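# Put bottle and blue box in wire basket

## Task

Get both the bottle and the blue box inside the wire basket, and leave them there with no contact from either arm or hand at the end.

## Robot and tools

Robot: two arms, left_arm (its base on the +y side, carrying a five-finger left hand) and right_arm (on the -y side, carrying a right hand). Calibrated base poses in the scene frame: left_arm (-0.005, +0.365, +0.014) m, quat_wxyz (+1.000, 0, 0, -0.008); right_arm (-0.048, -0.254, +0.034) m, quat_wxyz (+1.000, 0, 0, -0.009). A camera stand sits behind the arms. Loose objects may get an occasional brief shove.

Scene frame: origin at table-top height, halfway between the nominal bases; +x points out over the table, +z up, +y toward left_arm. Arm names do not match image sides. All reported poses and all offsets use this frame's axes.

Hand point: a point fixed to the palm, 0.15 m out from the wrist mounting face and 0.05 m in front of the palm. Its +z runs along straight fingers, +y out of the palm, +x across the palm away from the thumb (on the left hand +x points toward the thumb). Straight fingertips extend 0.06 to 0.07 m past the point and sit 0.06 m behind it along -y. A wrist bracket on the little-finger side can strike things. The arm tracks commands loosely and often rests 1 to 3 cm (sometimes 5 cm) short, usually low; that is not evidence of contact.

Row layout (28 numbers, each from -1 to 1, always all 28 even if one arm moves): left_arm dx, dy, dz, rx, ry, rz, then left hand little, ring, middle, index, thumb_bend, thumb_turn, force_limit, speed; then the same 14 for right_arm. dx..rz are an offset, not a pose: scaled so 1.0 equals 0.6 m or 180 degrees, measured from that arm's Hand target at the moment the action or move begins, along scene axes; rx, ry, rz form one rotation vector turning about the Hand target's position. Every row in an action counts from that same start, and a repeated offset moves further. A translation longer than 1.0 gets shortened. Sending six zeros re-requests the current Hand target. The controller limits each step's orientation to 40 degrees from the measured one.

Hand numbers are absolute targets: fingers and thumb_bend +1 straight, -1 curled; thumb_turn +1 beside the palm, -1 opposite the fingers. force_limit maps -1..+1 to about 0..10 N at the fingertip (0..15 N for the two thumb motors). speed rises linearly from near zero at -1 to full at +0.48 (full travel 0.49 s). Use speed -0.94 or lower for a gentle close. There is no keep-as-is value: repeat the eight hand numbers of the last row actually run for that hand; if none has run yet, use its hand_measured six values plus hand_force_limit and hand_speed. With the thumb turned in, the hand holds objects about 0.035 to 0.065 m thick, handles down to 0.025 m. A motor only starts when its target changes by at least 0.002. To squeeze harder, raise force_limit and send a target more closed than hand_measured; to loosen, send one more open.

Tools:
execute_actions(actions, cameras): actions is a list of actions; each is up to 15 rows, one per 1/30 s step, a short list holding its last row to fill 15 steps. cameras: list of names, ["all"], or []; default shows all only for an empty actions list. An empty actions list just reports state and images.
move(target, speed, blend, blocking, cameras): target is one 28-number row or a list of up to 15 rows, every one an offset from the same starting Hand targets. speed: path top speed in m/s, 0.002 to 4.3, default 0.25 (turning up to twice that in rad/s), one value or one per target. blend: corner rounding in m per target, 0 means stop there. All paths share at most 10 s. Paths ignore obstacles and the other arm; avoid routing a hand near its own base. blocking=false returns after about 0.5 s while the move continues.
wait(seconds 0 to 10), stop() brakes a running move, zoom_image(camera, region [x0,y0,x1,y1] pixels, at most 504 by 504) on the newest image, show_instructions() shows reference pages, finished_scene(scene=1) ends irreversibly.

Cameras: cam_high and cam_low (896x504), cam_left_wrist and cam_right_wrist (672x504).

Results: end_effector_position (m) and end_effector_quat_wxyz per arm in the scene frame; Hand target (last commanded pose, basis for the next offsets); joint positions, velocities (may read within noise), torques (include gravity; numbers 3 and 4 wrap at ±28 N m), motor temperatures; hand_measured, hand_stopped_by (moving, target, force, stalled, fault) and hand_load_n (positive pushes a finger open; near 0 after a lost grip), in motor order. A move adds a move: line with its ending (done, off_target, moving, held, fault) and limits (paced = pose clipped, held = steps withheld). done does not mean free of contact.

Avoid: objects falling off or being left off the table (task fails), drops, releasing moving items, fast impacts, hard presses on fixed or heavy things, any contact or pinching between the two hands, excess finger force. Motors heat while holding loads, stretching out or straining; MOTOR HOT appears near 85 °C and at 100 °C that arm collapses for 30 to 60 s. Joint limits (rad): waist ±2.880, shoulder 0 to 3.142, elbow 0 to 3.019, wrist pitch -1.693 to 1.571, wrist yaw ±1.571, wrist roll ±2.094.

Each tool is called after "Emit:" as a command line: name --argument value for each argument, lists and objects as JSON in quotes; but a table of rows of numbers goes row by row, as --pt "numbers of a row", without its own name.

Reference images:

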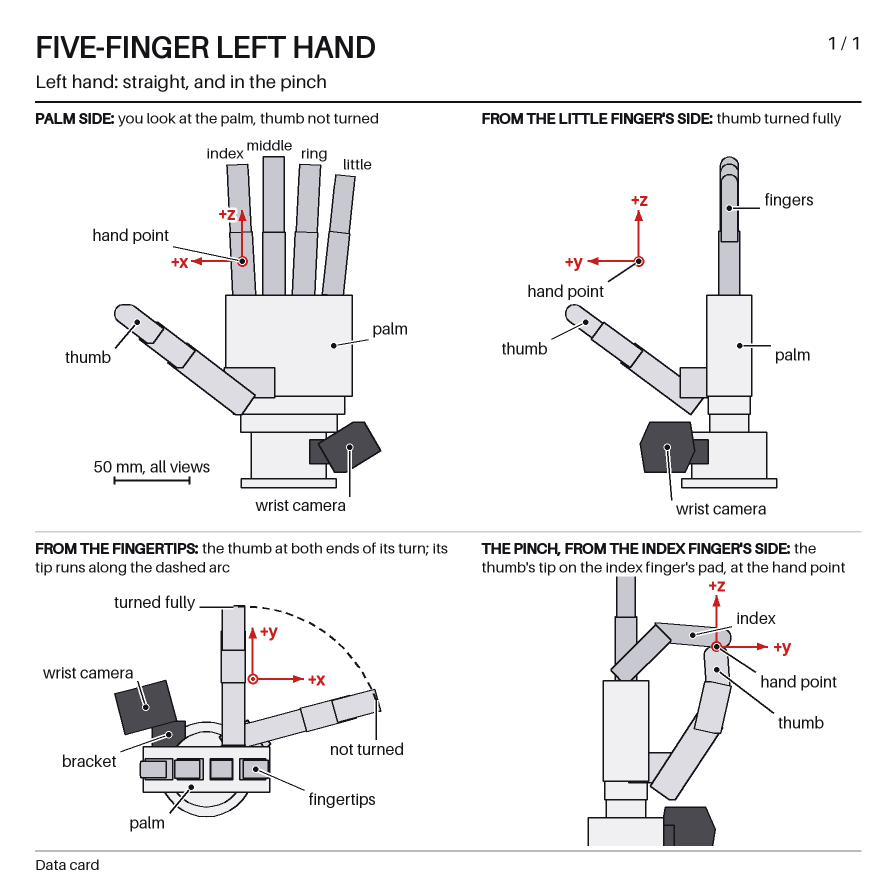

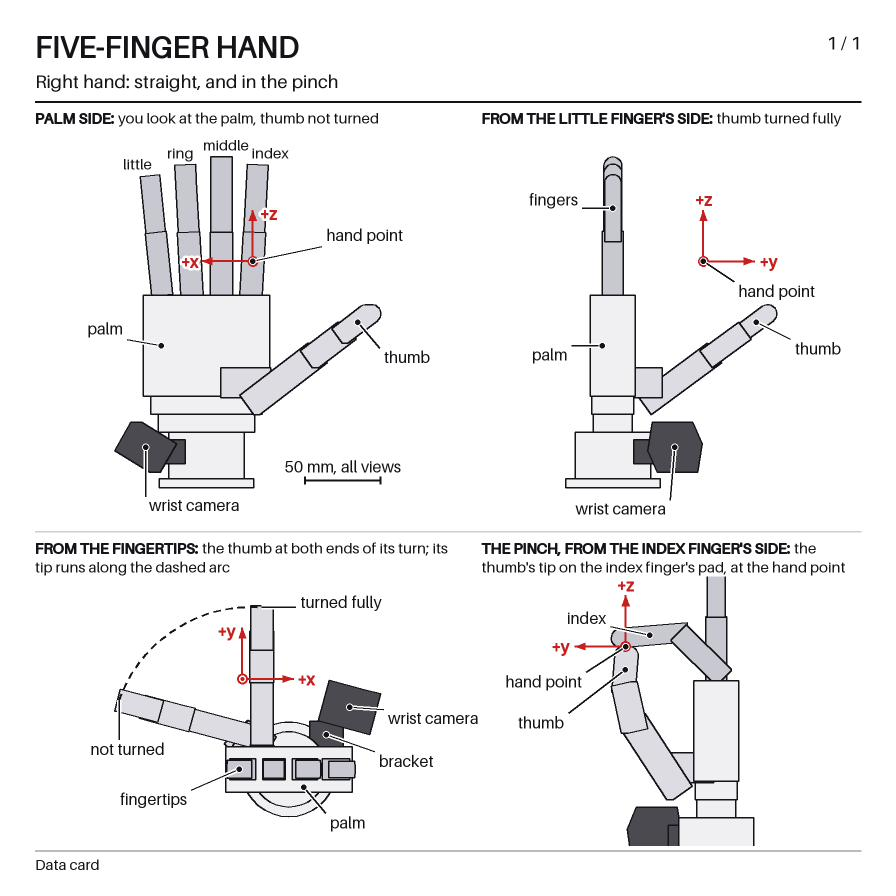

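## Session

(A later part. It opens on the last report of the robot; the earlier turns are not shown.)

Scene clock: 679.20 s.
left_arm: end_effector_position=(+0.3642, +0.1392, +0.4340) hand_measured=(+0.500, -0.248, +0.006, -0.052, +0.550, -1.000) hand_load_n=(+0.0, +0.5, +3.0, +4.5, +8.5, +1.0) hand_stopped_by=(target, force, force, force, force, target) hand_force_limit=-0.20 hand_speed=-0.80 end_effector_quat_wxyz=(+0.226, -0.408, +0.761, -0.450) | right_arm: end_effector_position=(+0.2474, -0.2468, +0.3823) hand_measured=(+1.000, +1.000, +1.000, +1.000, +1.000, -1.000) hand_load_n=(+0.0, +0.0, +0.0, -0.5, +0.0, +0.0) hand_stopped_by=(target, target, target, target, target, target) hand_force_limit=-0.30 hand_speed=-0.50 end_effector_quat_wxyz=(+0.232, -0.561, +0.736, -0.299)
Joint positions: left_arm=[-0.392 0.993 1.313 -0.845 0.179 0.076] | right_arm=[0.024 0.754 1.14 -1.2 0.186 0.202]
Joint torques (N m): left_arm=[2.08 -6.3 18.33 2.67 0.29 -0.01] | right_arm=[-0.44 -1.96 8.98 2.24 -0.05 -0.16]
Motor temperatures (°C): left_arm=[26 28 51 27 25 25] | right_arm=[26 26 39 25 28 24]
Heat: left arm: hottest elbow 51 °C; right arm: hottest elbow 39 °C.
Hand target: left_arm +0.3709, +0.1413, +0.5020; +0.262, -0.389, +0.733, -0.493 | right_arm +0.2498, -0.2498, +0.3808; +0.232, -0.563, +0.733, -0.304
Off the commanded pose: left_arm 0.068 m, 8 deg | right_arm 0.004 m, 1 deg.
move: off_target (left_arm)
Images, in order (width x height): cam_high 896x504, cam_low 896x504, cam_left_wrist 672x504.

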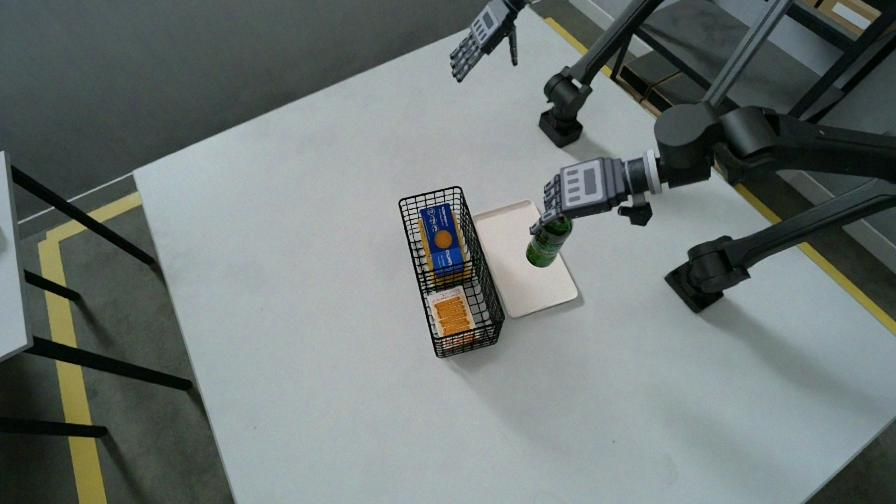

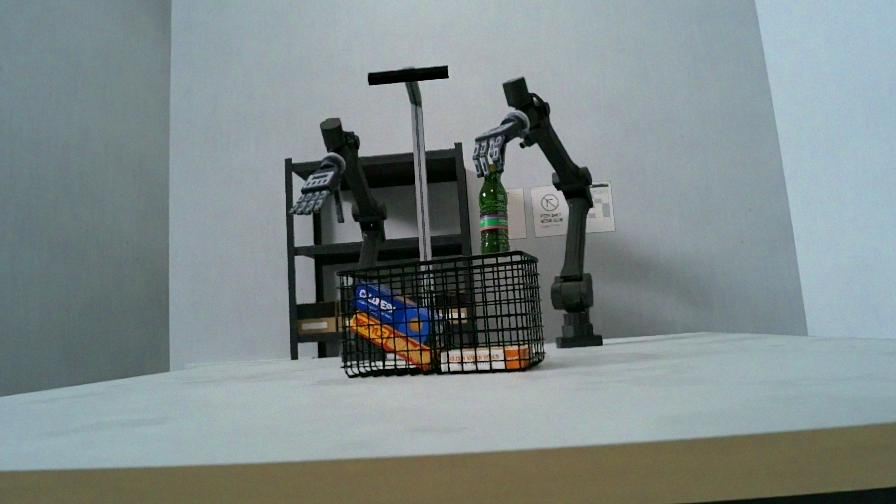

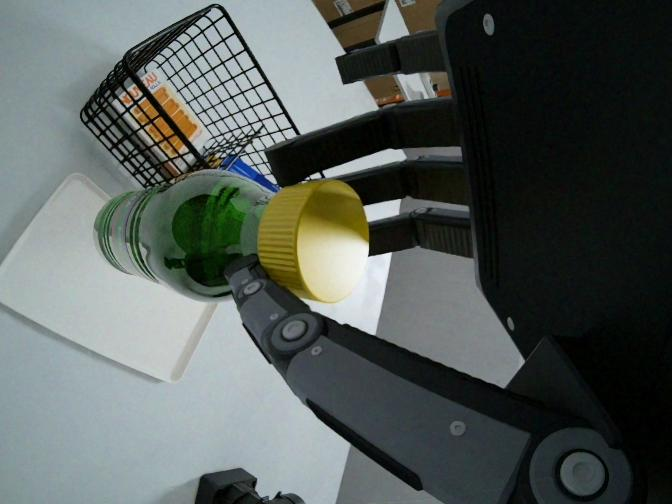

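Emit:
move --target '[0.31,-0.025,0.03,0,0,0,0.5,-0.25,-0.25,-0.25,0.5,-1,-0.2,-0.8,0,0,0,0,0,0,1,1,1,1,1,-1,-0.3,-0.5]' --cameras '["cam_left_wrist","cam_high","cam_low"]' --speed 0.15

Scene clock: 686.37 s.
left_arm: end_effector_position=(+0.5476, +0.1248, +0.4411) hand_measured=(+0.500, -0.248, +0.006, -0.052, +0.550, -1.000) hand_load_n=(+0.0, +0.5, +3.0, +4.5, +8.5, +1.0) hand_stopped_by=(target, force, force, force, force, target) hand_force_limit=-0.20 hand_speed=-0.80 end_effector_quat_wxyz=(+0.216, -0.416, +0.762, -0.446) | right_arm: end_effector_position=(+0.2474, -0.2468, +0.3823) hand_measured=(+1.000, +1.000, +1.000, +1.000, +1.000, -1.000) hand_load_n=(+0.0, +0.0, +0.0, +0.0, +0.0, +0.0) hand_stopped_by=(target, target, target, target, target, target) hand_force_limit=-0.30 hand_speed=-0.50 end_effector_quat_wxyz=(+0.232, -0.561, +0.736, -0.299)
Joint positions: left_arm=[-0.264 1.463 1.733 -0.83 0.293 0.13] | right_arm=[0.024 0.754 1.14 -1.2 0.186 0.202]
Joint torques (N m): left_arm=[1.79 -14.04 18.48 3.18 0.42 -0.05] | right_arm=[-0.5 -1.96 8.98 2.24 -0.05 -0.16]
Heat: left arm: hottest elbow 51 °C; right arm: hottest elbow 39 °C.
Hand target: left_arm +0.5569, +0.1263, +0.5201; +0.262, -0.389, +0.733, -0.493 | right_arm +0.2498, -0.2498, +0.3808; +0.232, -0.563, +0.733, -0.304
Off the commanded pose: left_arm 0.079 m, 9 deg | right_arm 0.004 m, 1 deg.
move: off_target (left_arm)
Images, in order (width x height): cam_high 896x504, cam_low 896x504, cam_left_wrist 672x504.

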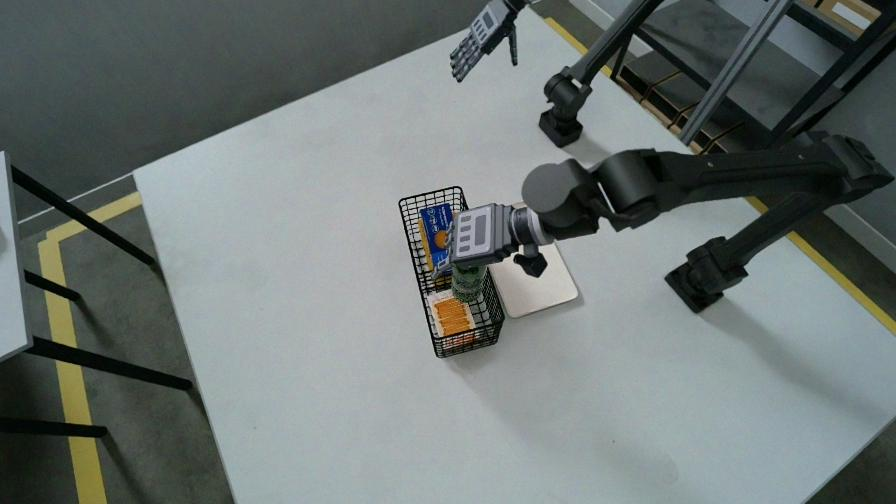

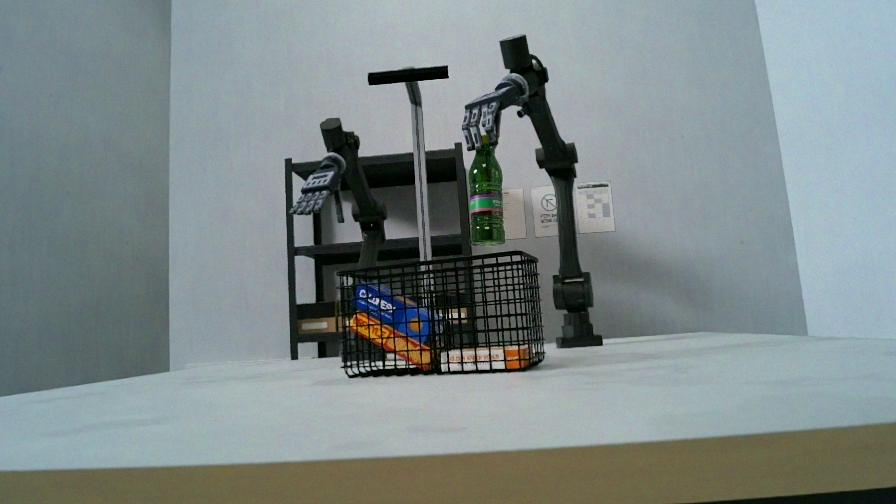

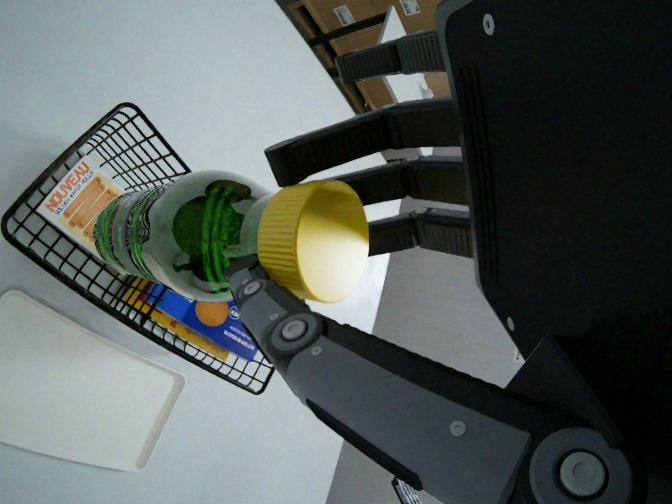

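Emit:
move --target '[0,0,0,-0.028,-0.0415,0,0.5,-0.25,-0.25,-0.25,0.5,-1,-0.2,-0.8,0,0,0,0,0,0,1,1,1,1,1,-1,-0.3,-0.5]' --cameras '["cam_left_wrist","cam_high","cam_low"]' --speed 0.15

Emit:
zoom_image --camera "cam_high" --region '[390, 180, 550, 370]'

Scene clock: 701.03 s.
left_arm: end_effector_position=(+0.5605, +0.1196, +0.4566) hand_measured=(+0.500, -0.248, +0.006, -0.052, +0.550, -1.000) hand_load_n=(+0.0, +0.5, +2.5, +5.0, +8.5, +0.5) hand_stopped_by=(target, force, force, force, force, target) hand_force_limit=-0.20 hand_speed=-0.80 end_effector_quat_wxyz=(+0.254, -0.387, +0.726, -0.508) | right_arm: end_effector_position=(+0.2474, -0.2468, +0.3823) hand_measured=(+1.000, +1.000, +1.000, +1.000, +1.000, -1.000) hand_load_n=(+0.0, +0.0, +0.0, +0.0, +0.0, +0.5) hand_stopped_by=(target, target, target, target, target, target) hand_force_limit=-0.30 hand_speed=-0.50 end_effector_quat_wxyz=(+0.232, -0.561, +0.736, -0.299)
Joint positions: left_arm=[-0.254 1.41 1.62 -0.593 0.324 0.102] | right_arm=[0.024 0.754 1.14 -1.2 0.186 0.202]
Joint torques (N m): left_arm=[2.08 -15.44 13.03 4.34 0.32 -0.19] | right_arm=[-0.5 -1.96 8.98 2.24 -0.05 -0.16]
Heat: left arm: hottest elbow 54 °C; right arm: hottest elbow 39 °C.
Hand target: left_arm +0.5567, +0.1263, +0.5202; +0.292, -0.367, +0.692, -0.549 | right_arm +0.2498, -0.2498, +0.3808; +0.232, -0.563, +0.733, -0.304
Off the commanded pose: left_arm 0.064 m, 8 deg | right_arm 0.004 m, 1 deg.
move: off_target (left_arm)
Images, in order (width x height): cam_high 896x504, cam_low 896x504, cam_left_wrist 672x504.

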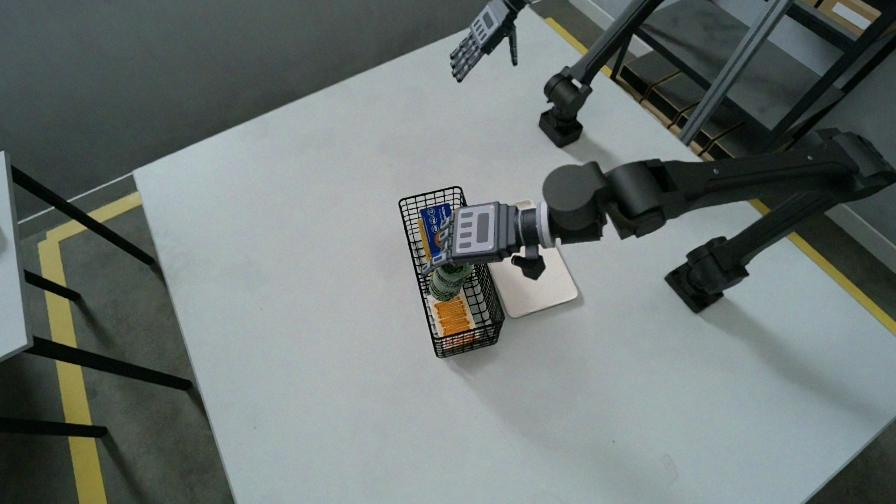

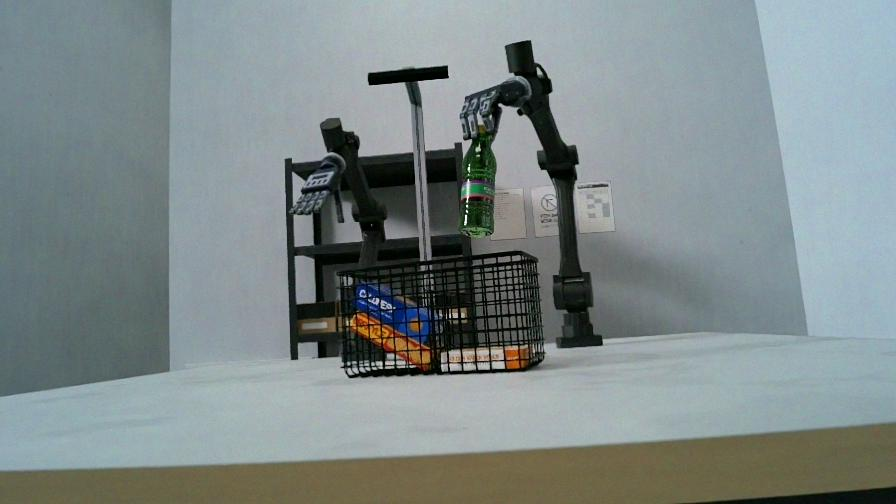

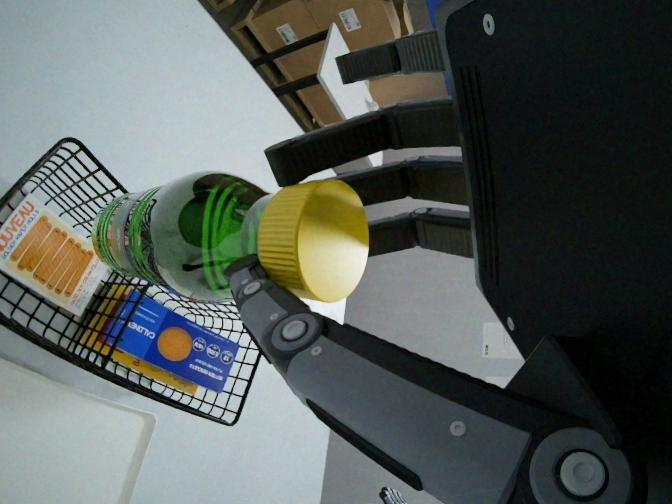

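Scaled by 2.653.

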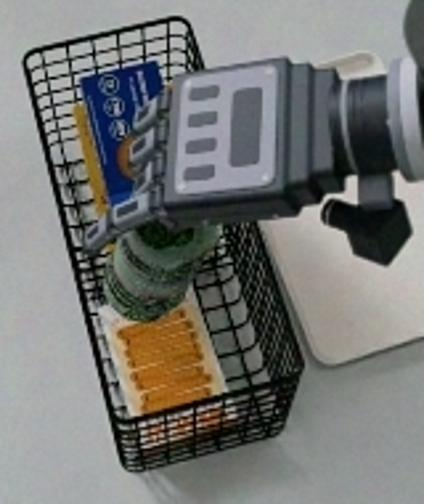

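Emit:
move --target '[-0.045,0.0,-0.08,0,0,0,0.5,-0.25,-0.25,-0.25,0.5,-1,-0.2,-0.8,0,0,0,0,0,0,1,1,1,1,1,-1,-0.3,-0.5]' --cameras '["cam_left_wrist","cam_high","cam_low"]' --speed 0.1

Emit:
zoom_image --camera "cam_high" --region '[390, 180, 550, 370]'

Emit:
zoom_image --camera "cam_low" --region '[320, 100, 560, 390]'

Scene clock: 712.00 s.
left_arm: end_effector_position=(+0.5323, +0.1292, +0.4108) hand_measured=(+0.500, -0.248, +0.006, -0.052, +0.550, -1.000) hand_load_n=(+0.0, +1.0, +2.5, +5.0, +8.0, +1.0) hand_stopped_by=(target, force, force, force, force, target) hand_force_limit=-0.20 hand_speed=-0.80 end_effector_quat_wxyz=(+0.258, -0.391, +0.723, -0.507) | right_arm: end_effector_position=(+0.2474, -0.2468, +0.3823) hand_measured=(+1.000, +1.000, +1.000, +1.000, +1.000, -1.000) hand_load_n=(+0.0, +0.0, +0.0, +0.0, +0.0, +0.0) hand_stopped_by=(target, target, target, target, target, target) hand_force_limit=-0.30 hand_speed=-0.50 end_effector_quat_wxyz=(+0.232, -0.561, +0.736, -0.299)
Joint positions: left_arm=[-0.254 1.311 1.402 -0.47 0.313 0.096] | right_arm=[0.024 0.754 1.14 -1.2 0.186 0.202]
Joint torques (N m): left_arm=[0.85 -14.04 13.31 4.33 0.2 -0.21] | right_arm=[-0.5 -1.96 8.99 2.25 -0.05 -0.16]
Heat: left arm: hottest elbow 53 °C; right arm: hottest elbow 39 °C.
Hand target: left_arm +0.5297, +0.1263, +0.4721; +0.292, -0.367, +0.692, -0.549 | right_arm +0.2498, -0.2498, +0.3808; +0.232, -0.563, +0.733, -0.304
Off the commanded pose: left_arm 0.061 m, 8 deg | right_arm 0.004 m, 1 deg.
move: off_target (left_arm)
Images, in order (width x height): cam_high 896x504, cam_low 896x504, cam_left_wrist 672x504.

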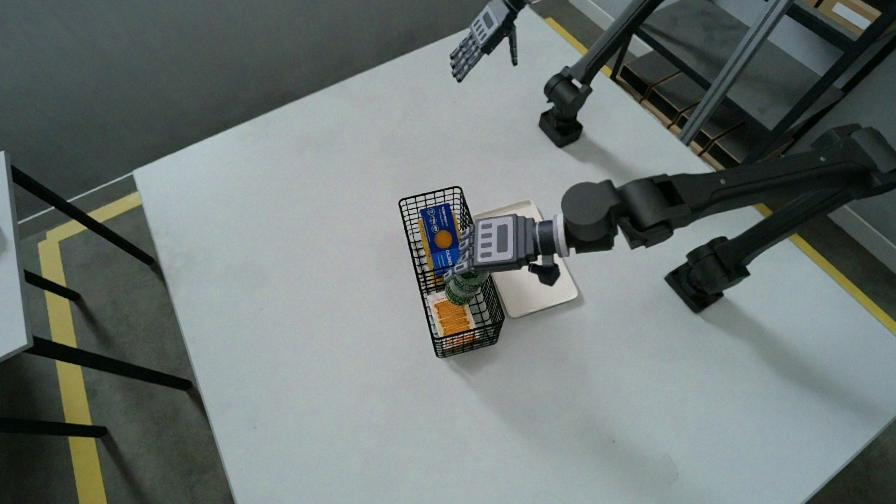

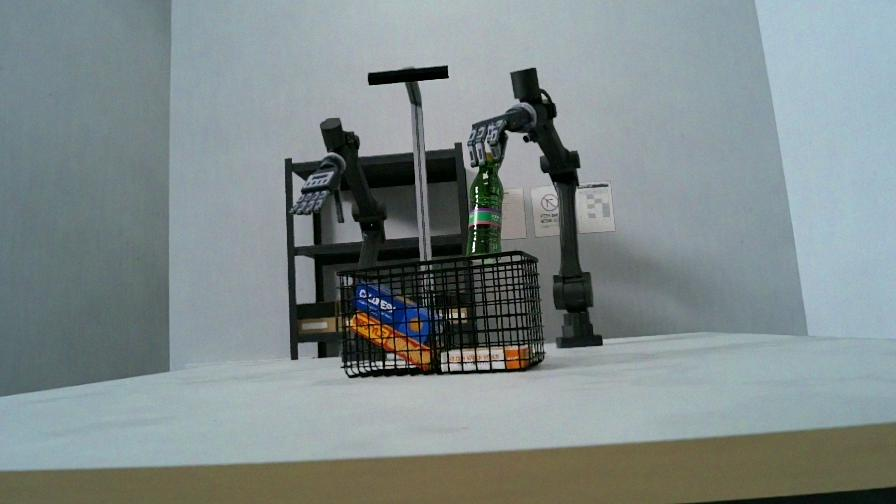

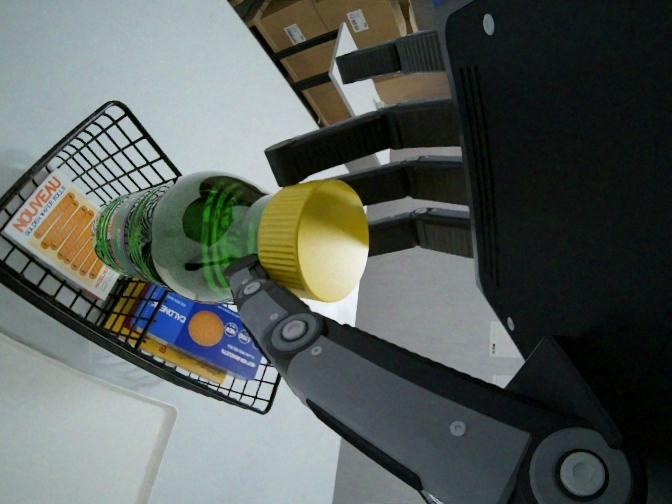

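Scaled by 2.653.

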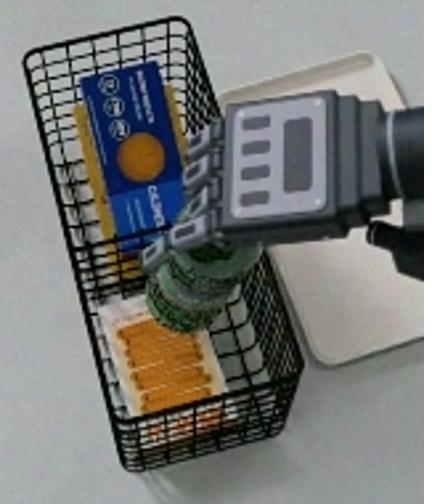

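Scaled by 1.738.

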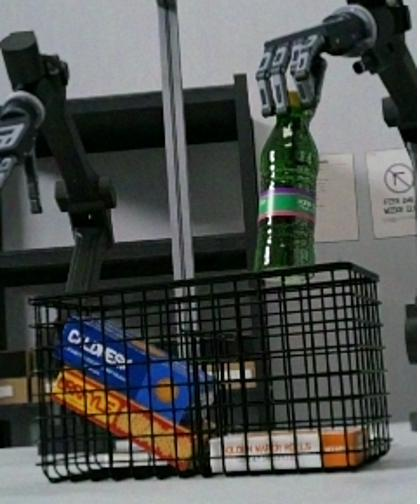

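Emit:
move --target '[0.0,-0.005,-0.1,0,0,0,0.5,-0.25,-0.25,-0.25,0.5,-1,-0.2,-0.8,0,0,0,0,0,0,1,1,1,1,1,-1,-0.3,-0.5]' --cameras '["cam_left_wrist","cam_high","cam_low"]' --speed 0.08

Emit:
zoom_image --camera "cam_high" --region '[390, 180, 550, 370]'

Emit:
zoom_image --camera "cam_low" --region '[320, 100, 560, 390]'

Scene clock: 718.60 s.
left_arm: end_effector_position=(+0.5295, +0.1309, +0.3500) hand_measured=(+0.500, -0.248, +0.006, -0.052, +0.550, -1.000) hand_load_n=(+0.0, +1.0, +2.5, +5.0, +8.0, +1.0) hand_stopped_by=(target, force, force, force, force, target) hand_force_limit=-0.20 hand_speed=-0.80 end_effector_quat_wxyz=(+0.259, -0.394, +0.722, -0.506) | right_arm: end_effector_position=(+0.2474, -0.2468, +0.3823) hand_measured=(+1.000, +1.000, +1.000, +1.000, +1.000, -1.000) hand_load_n=(+0.0, +0.0, -0.5, +0.0, +0.0, +0.0) hand_stopped_by=(target, target, target, target, target, target) hand_force_limit=-0.30 hand_speed=-0.50 end_effector_quat_wxyz=(+0.232, -0.561, +0.736, -0.299)
Joint positions: left_arm=[-0.254 1.301 1.234 -0.315 0.307 0.094] | right_arm=[0.024 0.754 1.14 -1.2 0.186 0.202]
Joint torques (N m): left_arm=[0.26 -13.86 13.22 4.34 0.19 -0.2] | right_arm=[-0.5 -2.02 8.99 2.22 -0.05 -0.16]
Heat: left arm: hottest elbow 52 °C; right arm: hottest elbow 39 °C.
Hand target: left_arm +0.5298, +0.1233, +0.4121; +0.292, -0.367, +0.692, -0.549 | right_arm +0.2498, -0.2498, +0.3808; +0.232, -0.563, +0.733, -0.304
Off the commanded pose: left_arm 0.063 m, 8 deg | right_arm 0.004 m, 1 deg.
move: off_target (left_arm)
Images, in order (width x height): cam_high 896x504, cam_low 896x504, cam_left_wrist 672x504.

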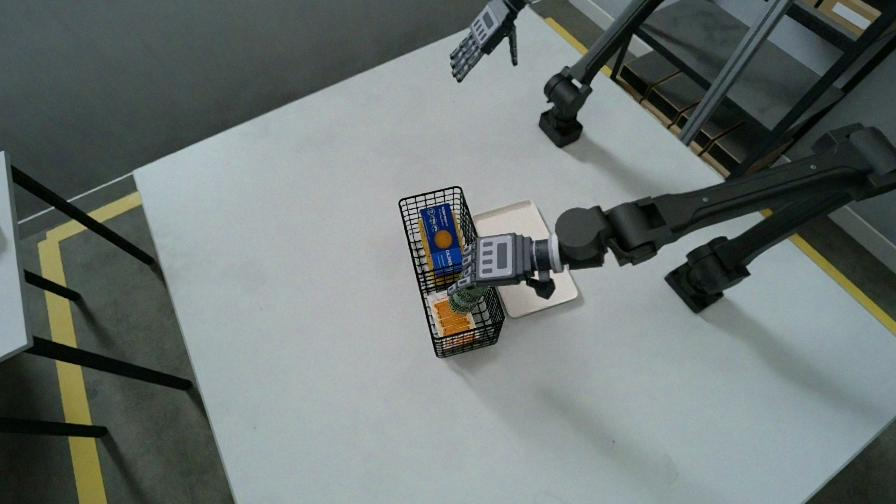

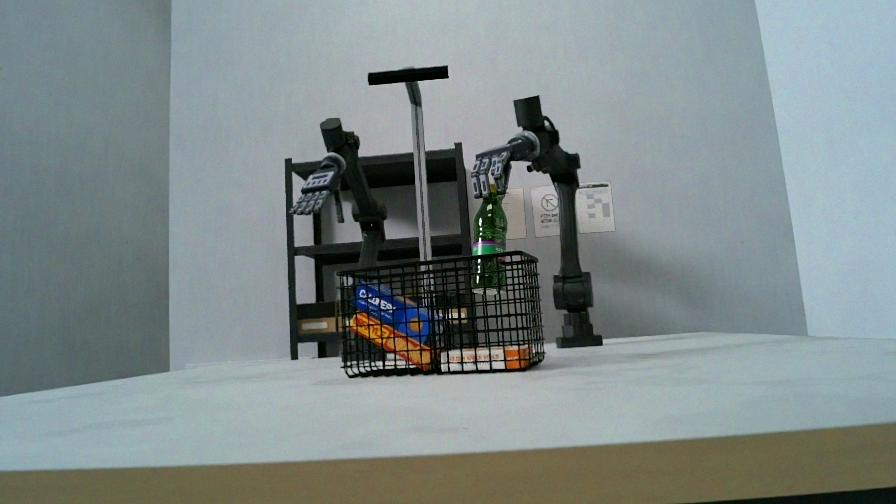

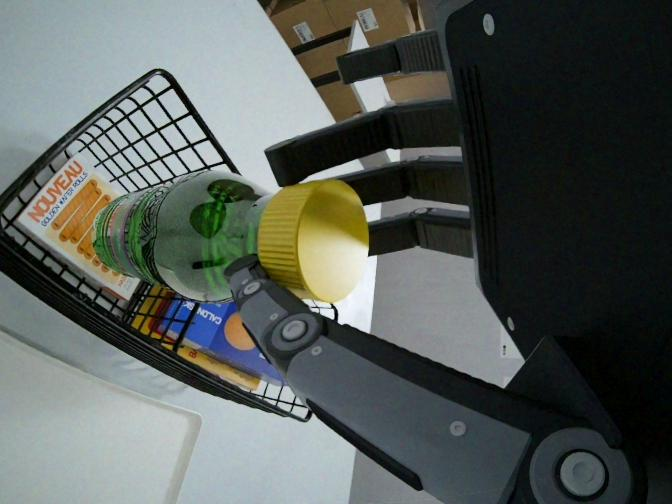

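Scaled by 2.653.

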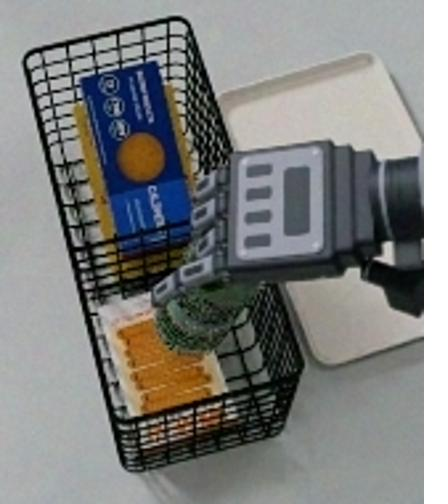

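Scaled by 1.738.

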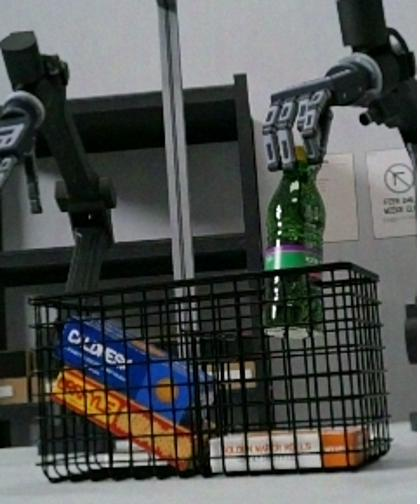

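Emit:
move --target '[0.0,0,-0.09,0,0,0,0.5,-0.25,-0.25,-0.25,0.5,-1,-0.2,-0.8,0,0,0,0,0,0,1,1,1,1,1,-1,-0.3,-0.5]' --cameras '["cam_left_wrist","cam_high","cam_low"]' --speed 0.08

Emit:
zoom_image --camera "cam_high" --region '[390, 180, 550, 370]'

Emit:
zoom_image --camera "cam_low" --region '[400, 180, 560, 390]'

Scene clock: 737.40 s.
left_arm: end_effector_position=(+0.5229, +0.1328, +0.3061) hand_measured=(+0.500, -0.248, +0.006, -0.052, +0.550, -1.000) hand_load_n=(+0.0, +1.0, +2.5, +5.0, +8.0, +0.5) hand_stopped_by=(target, force, force, force, force, target) hand_force_limit=-0.20 hand_speed=-0.80 end_effector_quat_wxyz=(+0.264, -0.391, +0.719, -0.510) | right_arm: end_effector_position=(+0.2474, -0.2468, +0.3823) hand_measured=(+1.000, +1.000, +1.000, +1.000, +1.000, -1.000) hand_load_n=(+0.0, +0.0, +0.0, +0.0, +0.0, +0.0) hand_stopped_by=(target, target, target, target, target, target) hand_force_limit=-0.30 hand_speed=-0.50 end_effector_quat_wxyz=(+0.232, -0.561, +0.736, -0.299)
Joint positions: left_arm=[-0.254 1.292 1.102 -0.174 0.306 0.094] | right_arm=[0.024 0.754 1.14 -1.2 0.186 0.202]
Joint torques (N m): left_arm=[0.26 -12.34 13.01 4.37 0.19 -0.19] | right_arm=[-0.5 -1.96 8.98 2.24 -0.05 -0.16]
Heat: left arm: hottest elbow 49 °C; right arm: hottest elbow 39 °C.
Hand target: left_arm +0.5298, +0.1233, +0.3580; +0.292, -0.367, +0.692, -0.549 | right_arm +0.2498, -0.2498, +0.3808; +0.232, -0.563, +0.733, -0.304
Off the commanded pose: left_arm 0.053 m, 7 deg | right_arm 0.004 m, 1 deg.
move: off_target (left_arm)
Images, in order (width x height): cam_high 896x504, cam_low 896x504, cam_left_wrist 672x504.

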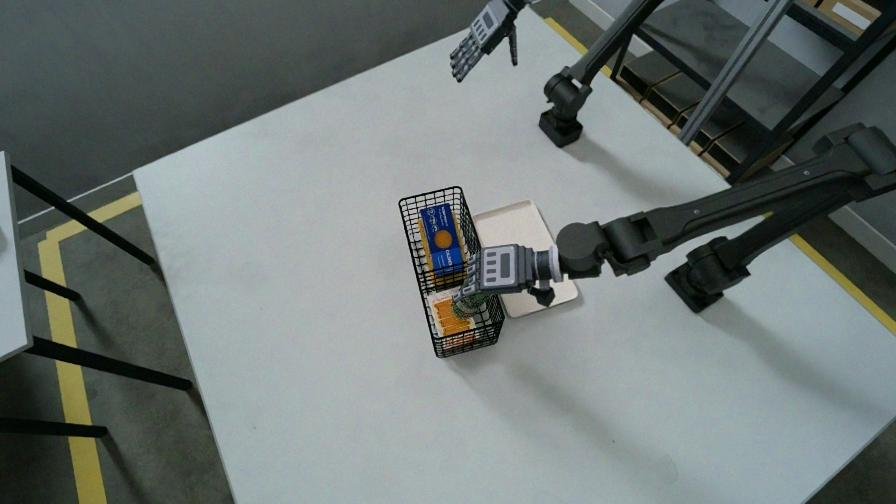

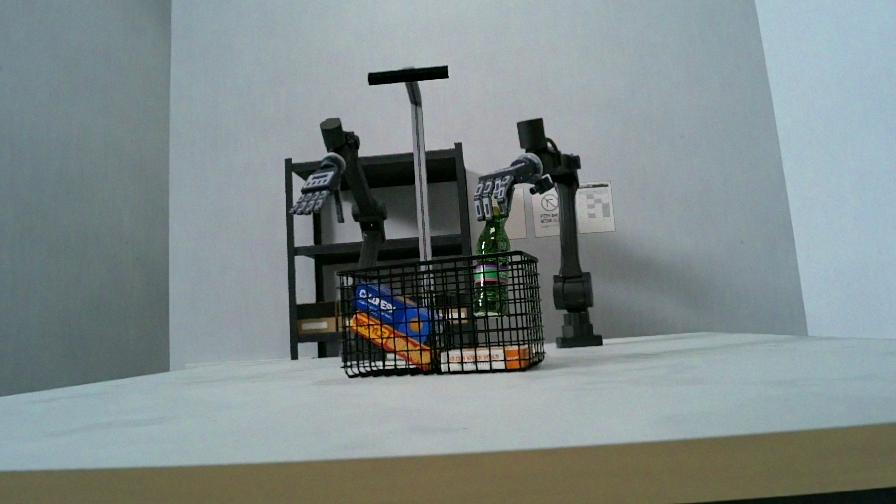

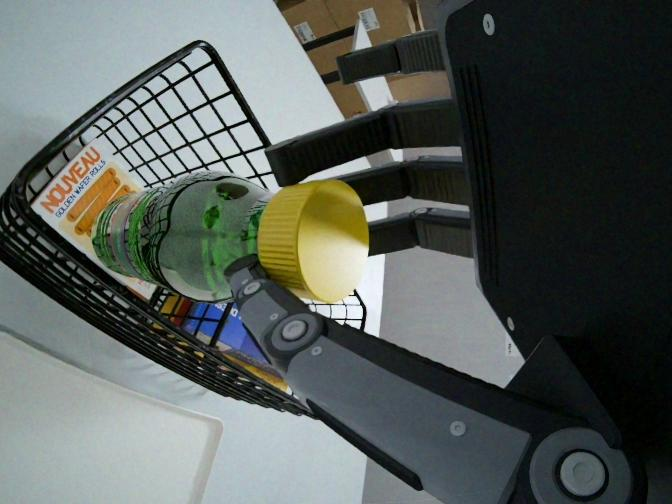

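Scaled by 2.653.

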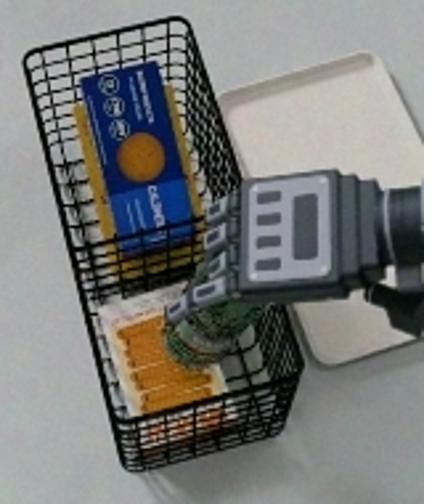

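Scaled by 2.400.

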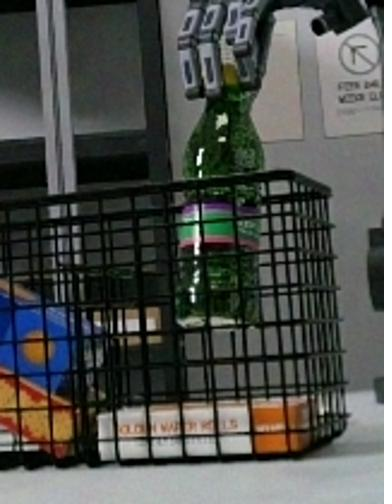

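Emit:
move --target '[0.055,-0.028,0.0,0,0,0,0.5,-0.25,-0.25,-0.25,0.5,-1,-0.2,-0.8,0,0,0,0,0,0,1,1,1,1,1,-1,-0.3,-0.5]' --cameras '["cam_left_wrist","cam_high","cam_low"]' --speed 0.08

Emit:
zoom_image --camera "cam_high" --region '[390, 180, 550, 370]'

Emit:
zoom_image --camera "cam_low" --region '[400, 180, 560, 390]'

Scene clock: 749.17 s.
left_arm: end_effector_position=(+0.5338, +0.1248, +0.2664) hand_measured=(+0.500, -0.248, +0.006, -0.052, +0.550, -1.000) hand_load_n=(+0.0, +0.5, +2.5, +4.5, +8.5, +1.0) hand_stopped_by=(target, force, force, force, force, target) hand_force_limit=-0.20 hand_speed=-0.80 end_effector_quat_wxyz=(+0.246, -0.404, +0.731, -0.491) | right_arm: end_effector_position=(+0.2474, -0.2468, +0.3823) hand_measured=(+1.000, +1.000, +1.000, +1.000, +1.000, -1.000) hand_load_n=(+0.0, +0.0, +0.0, +0.0, +0.0, +0.0) hand_stopped_by=(target, target, target, target, target, target) hand_force_limit=-0.30 hand_speed=-0.50 end_effector_quat_wxyz=(+0.232, -0.561, +0.736, -0.299)
Joint positions: left_arm=[-0.266 1.368 1.102 -0.161 0.293 0.09] | right_arm=[0.024 0.754 1.14 -1.2 0.186 0.202]
Joint torques (N m): left_arm=[0.15 -13.27 18.47 4.23 0.21 -0.2] | right_arm=[-0.5 -1.96 8.98 2.24 -0.05 -0.16]
Heat: left arm: hottest elbow 49 °C; right arm: hottest elbow 39 °C.
Hand target: left_arm +0.5628, +0.1064, +0.3581; +0.292, -0.367, +0.692, -0.549 | right_arm +0.2498, -0.2498, +0.3808; +0.232, -0.563, +0.733, -0.304
Off the commanded pose: left_arm 0.098 m, 10 deg | right_arm 0.004 m, 1 deg.
move: off_target (left_arm)
Images, in order (width x height): cam_high 896x504, cam_low 896x504, cam_left_wrist 672x504.

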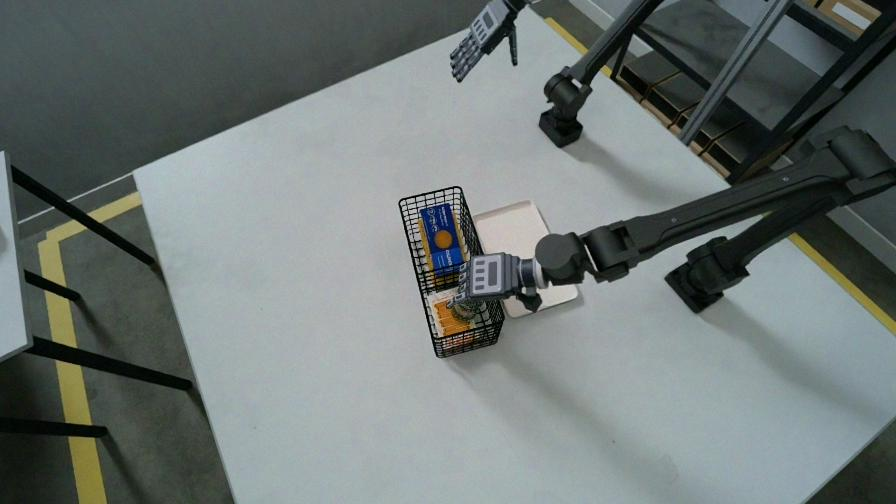

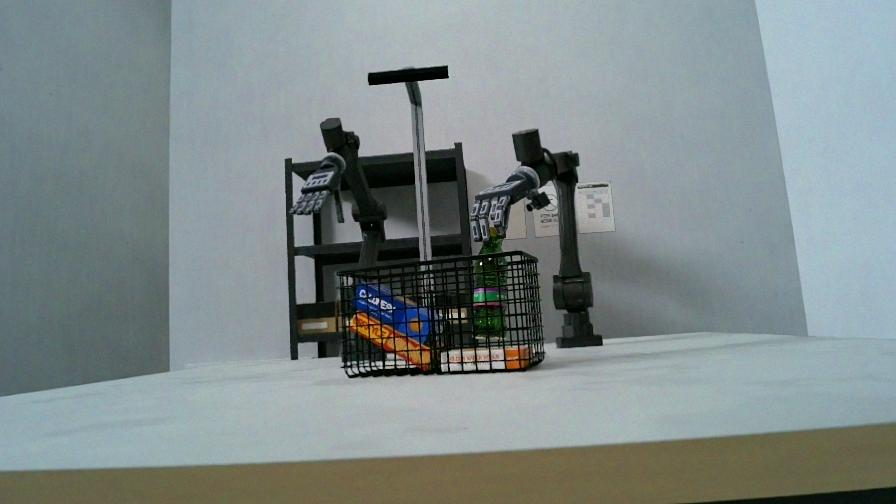

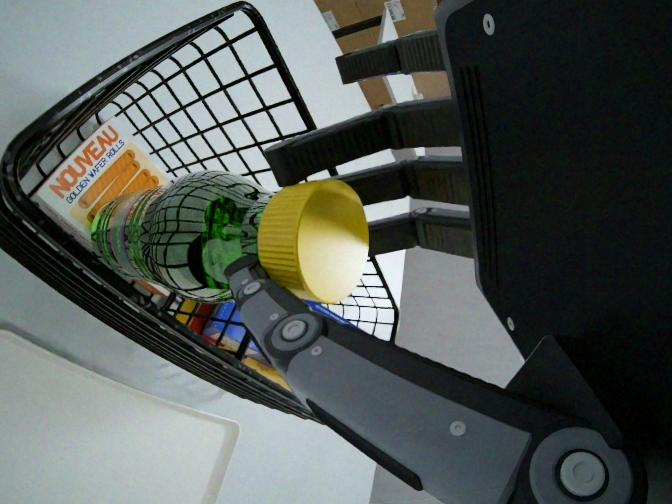

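Scaled by 2.653.

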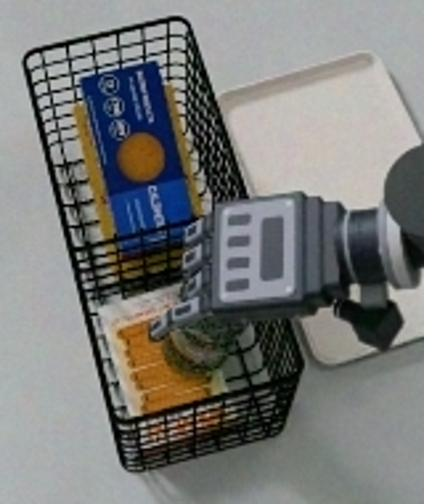

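Scaled by 2.400.

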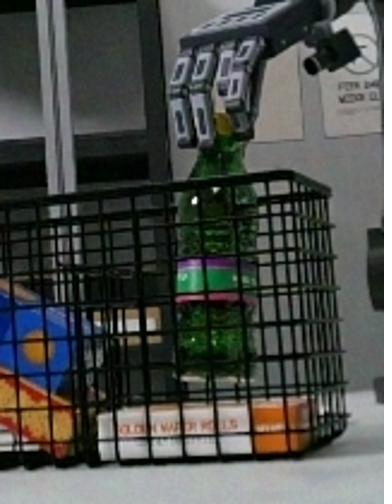

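Emit:
move --target '[0.06,-0.01,0.06,0,0,0,0.5,-0.25,-0.25,-0.25,0.5,-1,-0.2,-0.8,0,0,0,0,0,0,1,1,1,1,1,-1,-0.3,-0.5]' --cameras '["cam_left_wrist","cam_high","cam_low"]' --speed 0.08

Emit:
zoom_image --camera "cam_high" --region '[390, 180, 550, 370]'

Emit:
zoom_image --camera "cam_low" --region '[400, 180, 560, 390]'

Scene clock: 759.27 s.
left_arm: end_effector_position=(+0.5774, +0.1115, +0.3060) hand_measured=(+0.500, -0.248, +0.006, -0.052, +0.550, -1.000) hand_load_n=(+0.0, +0.5, +3.0, +5.0, +8.5, +1.0) hand_stopped_by=(target, force, force, force, force, target) hand_force_limit=-0.20 hand_speed=-0.80 end_effector_quat_wxyz=(+0.254, -0.397, +0.726, -0.501) | right_arm: end_effector_position=(+0.2474, -0.2468, +0.3823) hand_measured=(+1.000, +1.000, +1.000, +1.000, +1.000, -1.000) hand_load_n=(+0.0, +0.0, +0.0, +0.0, +0.0, +0.0) hand_stopped_by=(target, target, target, target, target, target) hand_force_limit=-0.30 hand_speed=-0.50 end_effector_quat_wxyz=(+0.232, -0.561, +0.736, -0.299)
Joint positions: left_arm=[-0.266 1.454 1.278 -0.22 0.297 0.09] | right_arm=[0.024 0.754 1.14 -1.2 0.186 0.202]
Joint torques (N m): left_arm=[0.85 -14.33 19.03 2.93 0.35 -0.17] | right_arm=[-0.44 -2.02 8.99 2.25 -0.05 -0.16]
Heat: left arm: hottest elbow 53 °C; right arm: hottest elbow 39 °C.
Hand target: left_arm +0.5988, +0.1005, +0.3939; +0.291, -0.367, +0.692, -0.549 | right_arm +0.2498, -0.2498, +0.3808; +0.232, -0.563, +0.733, -0.304
Off the commanded pose: left_arm 0.091 m, 9 deg | right_arm 0.004 m, 1 deg.
move: off_target (left_arm)
Images, in order (width x height): cam_high 896x504, cam_low 896x504, cam_left_wrist 672x504.

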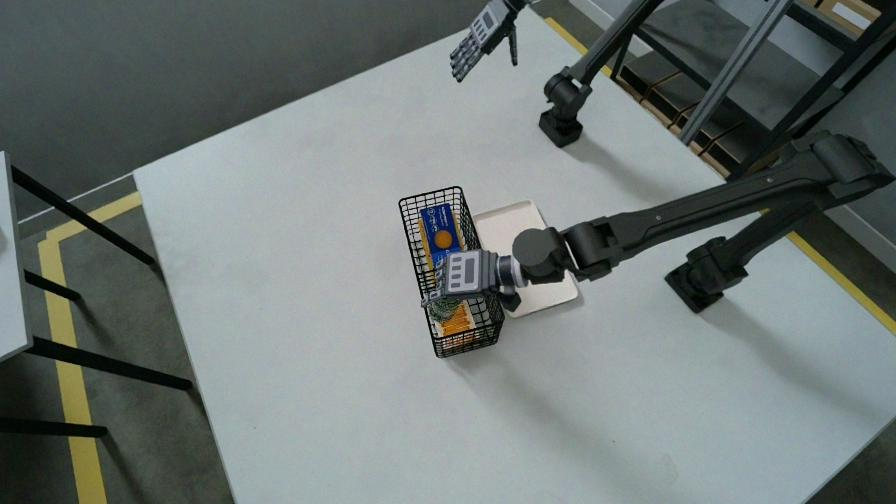

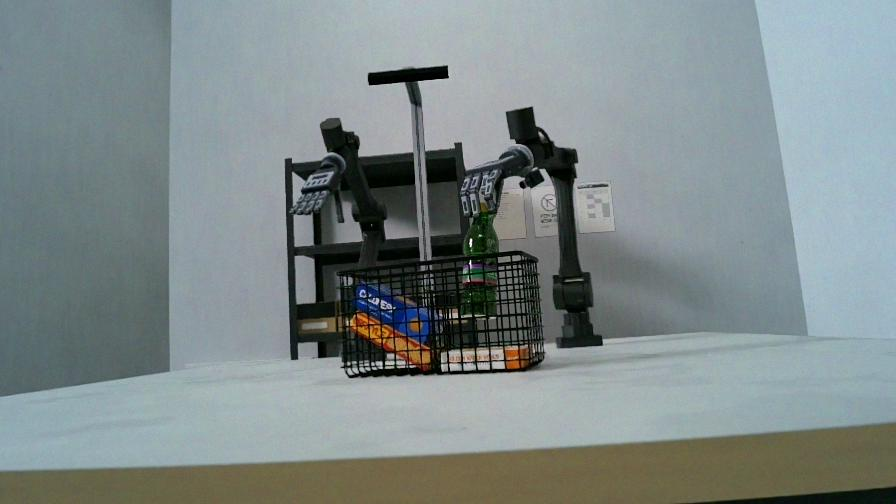

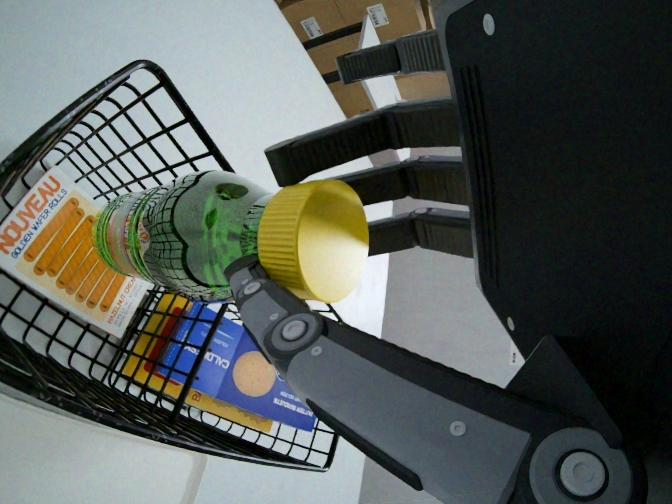

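Scaled by 2.653.

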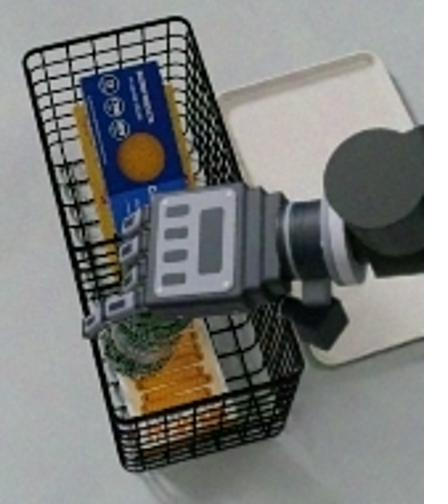

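Scaled by 2.400.

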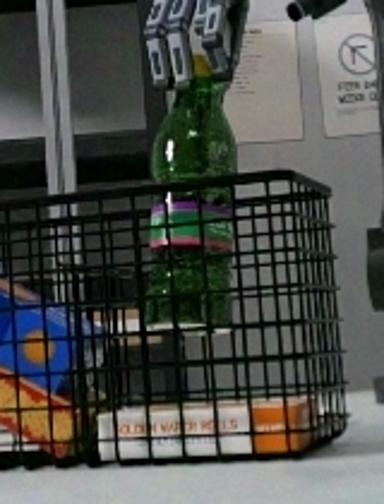

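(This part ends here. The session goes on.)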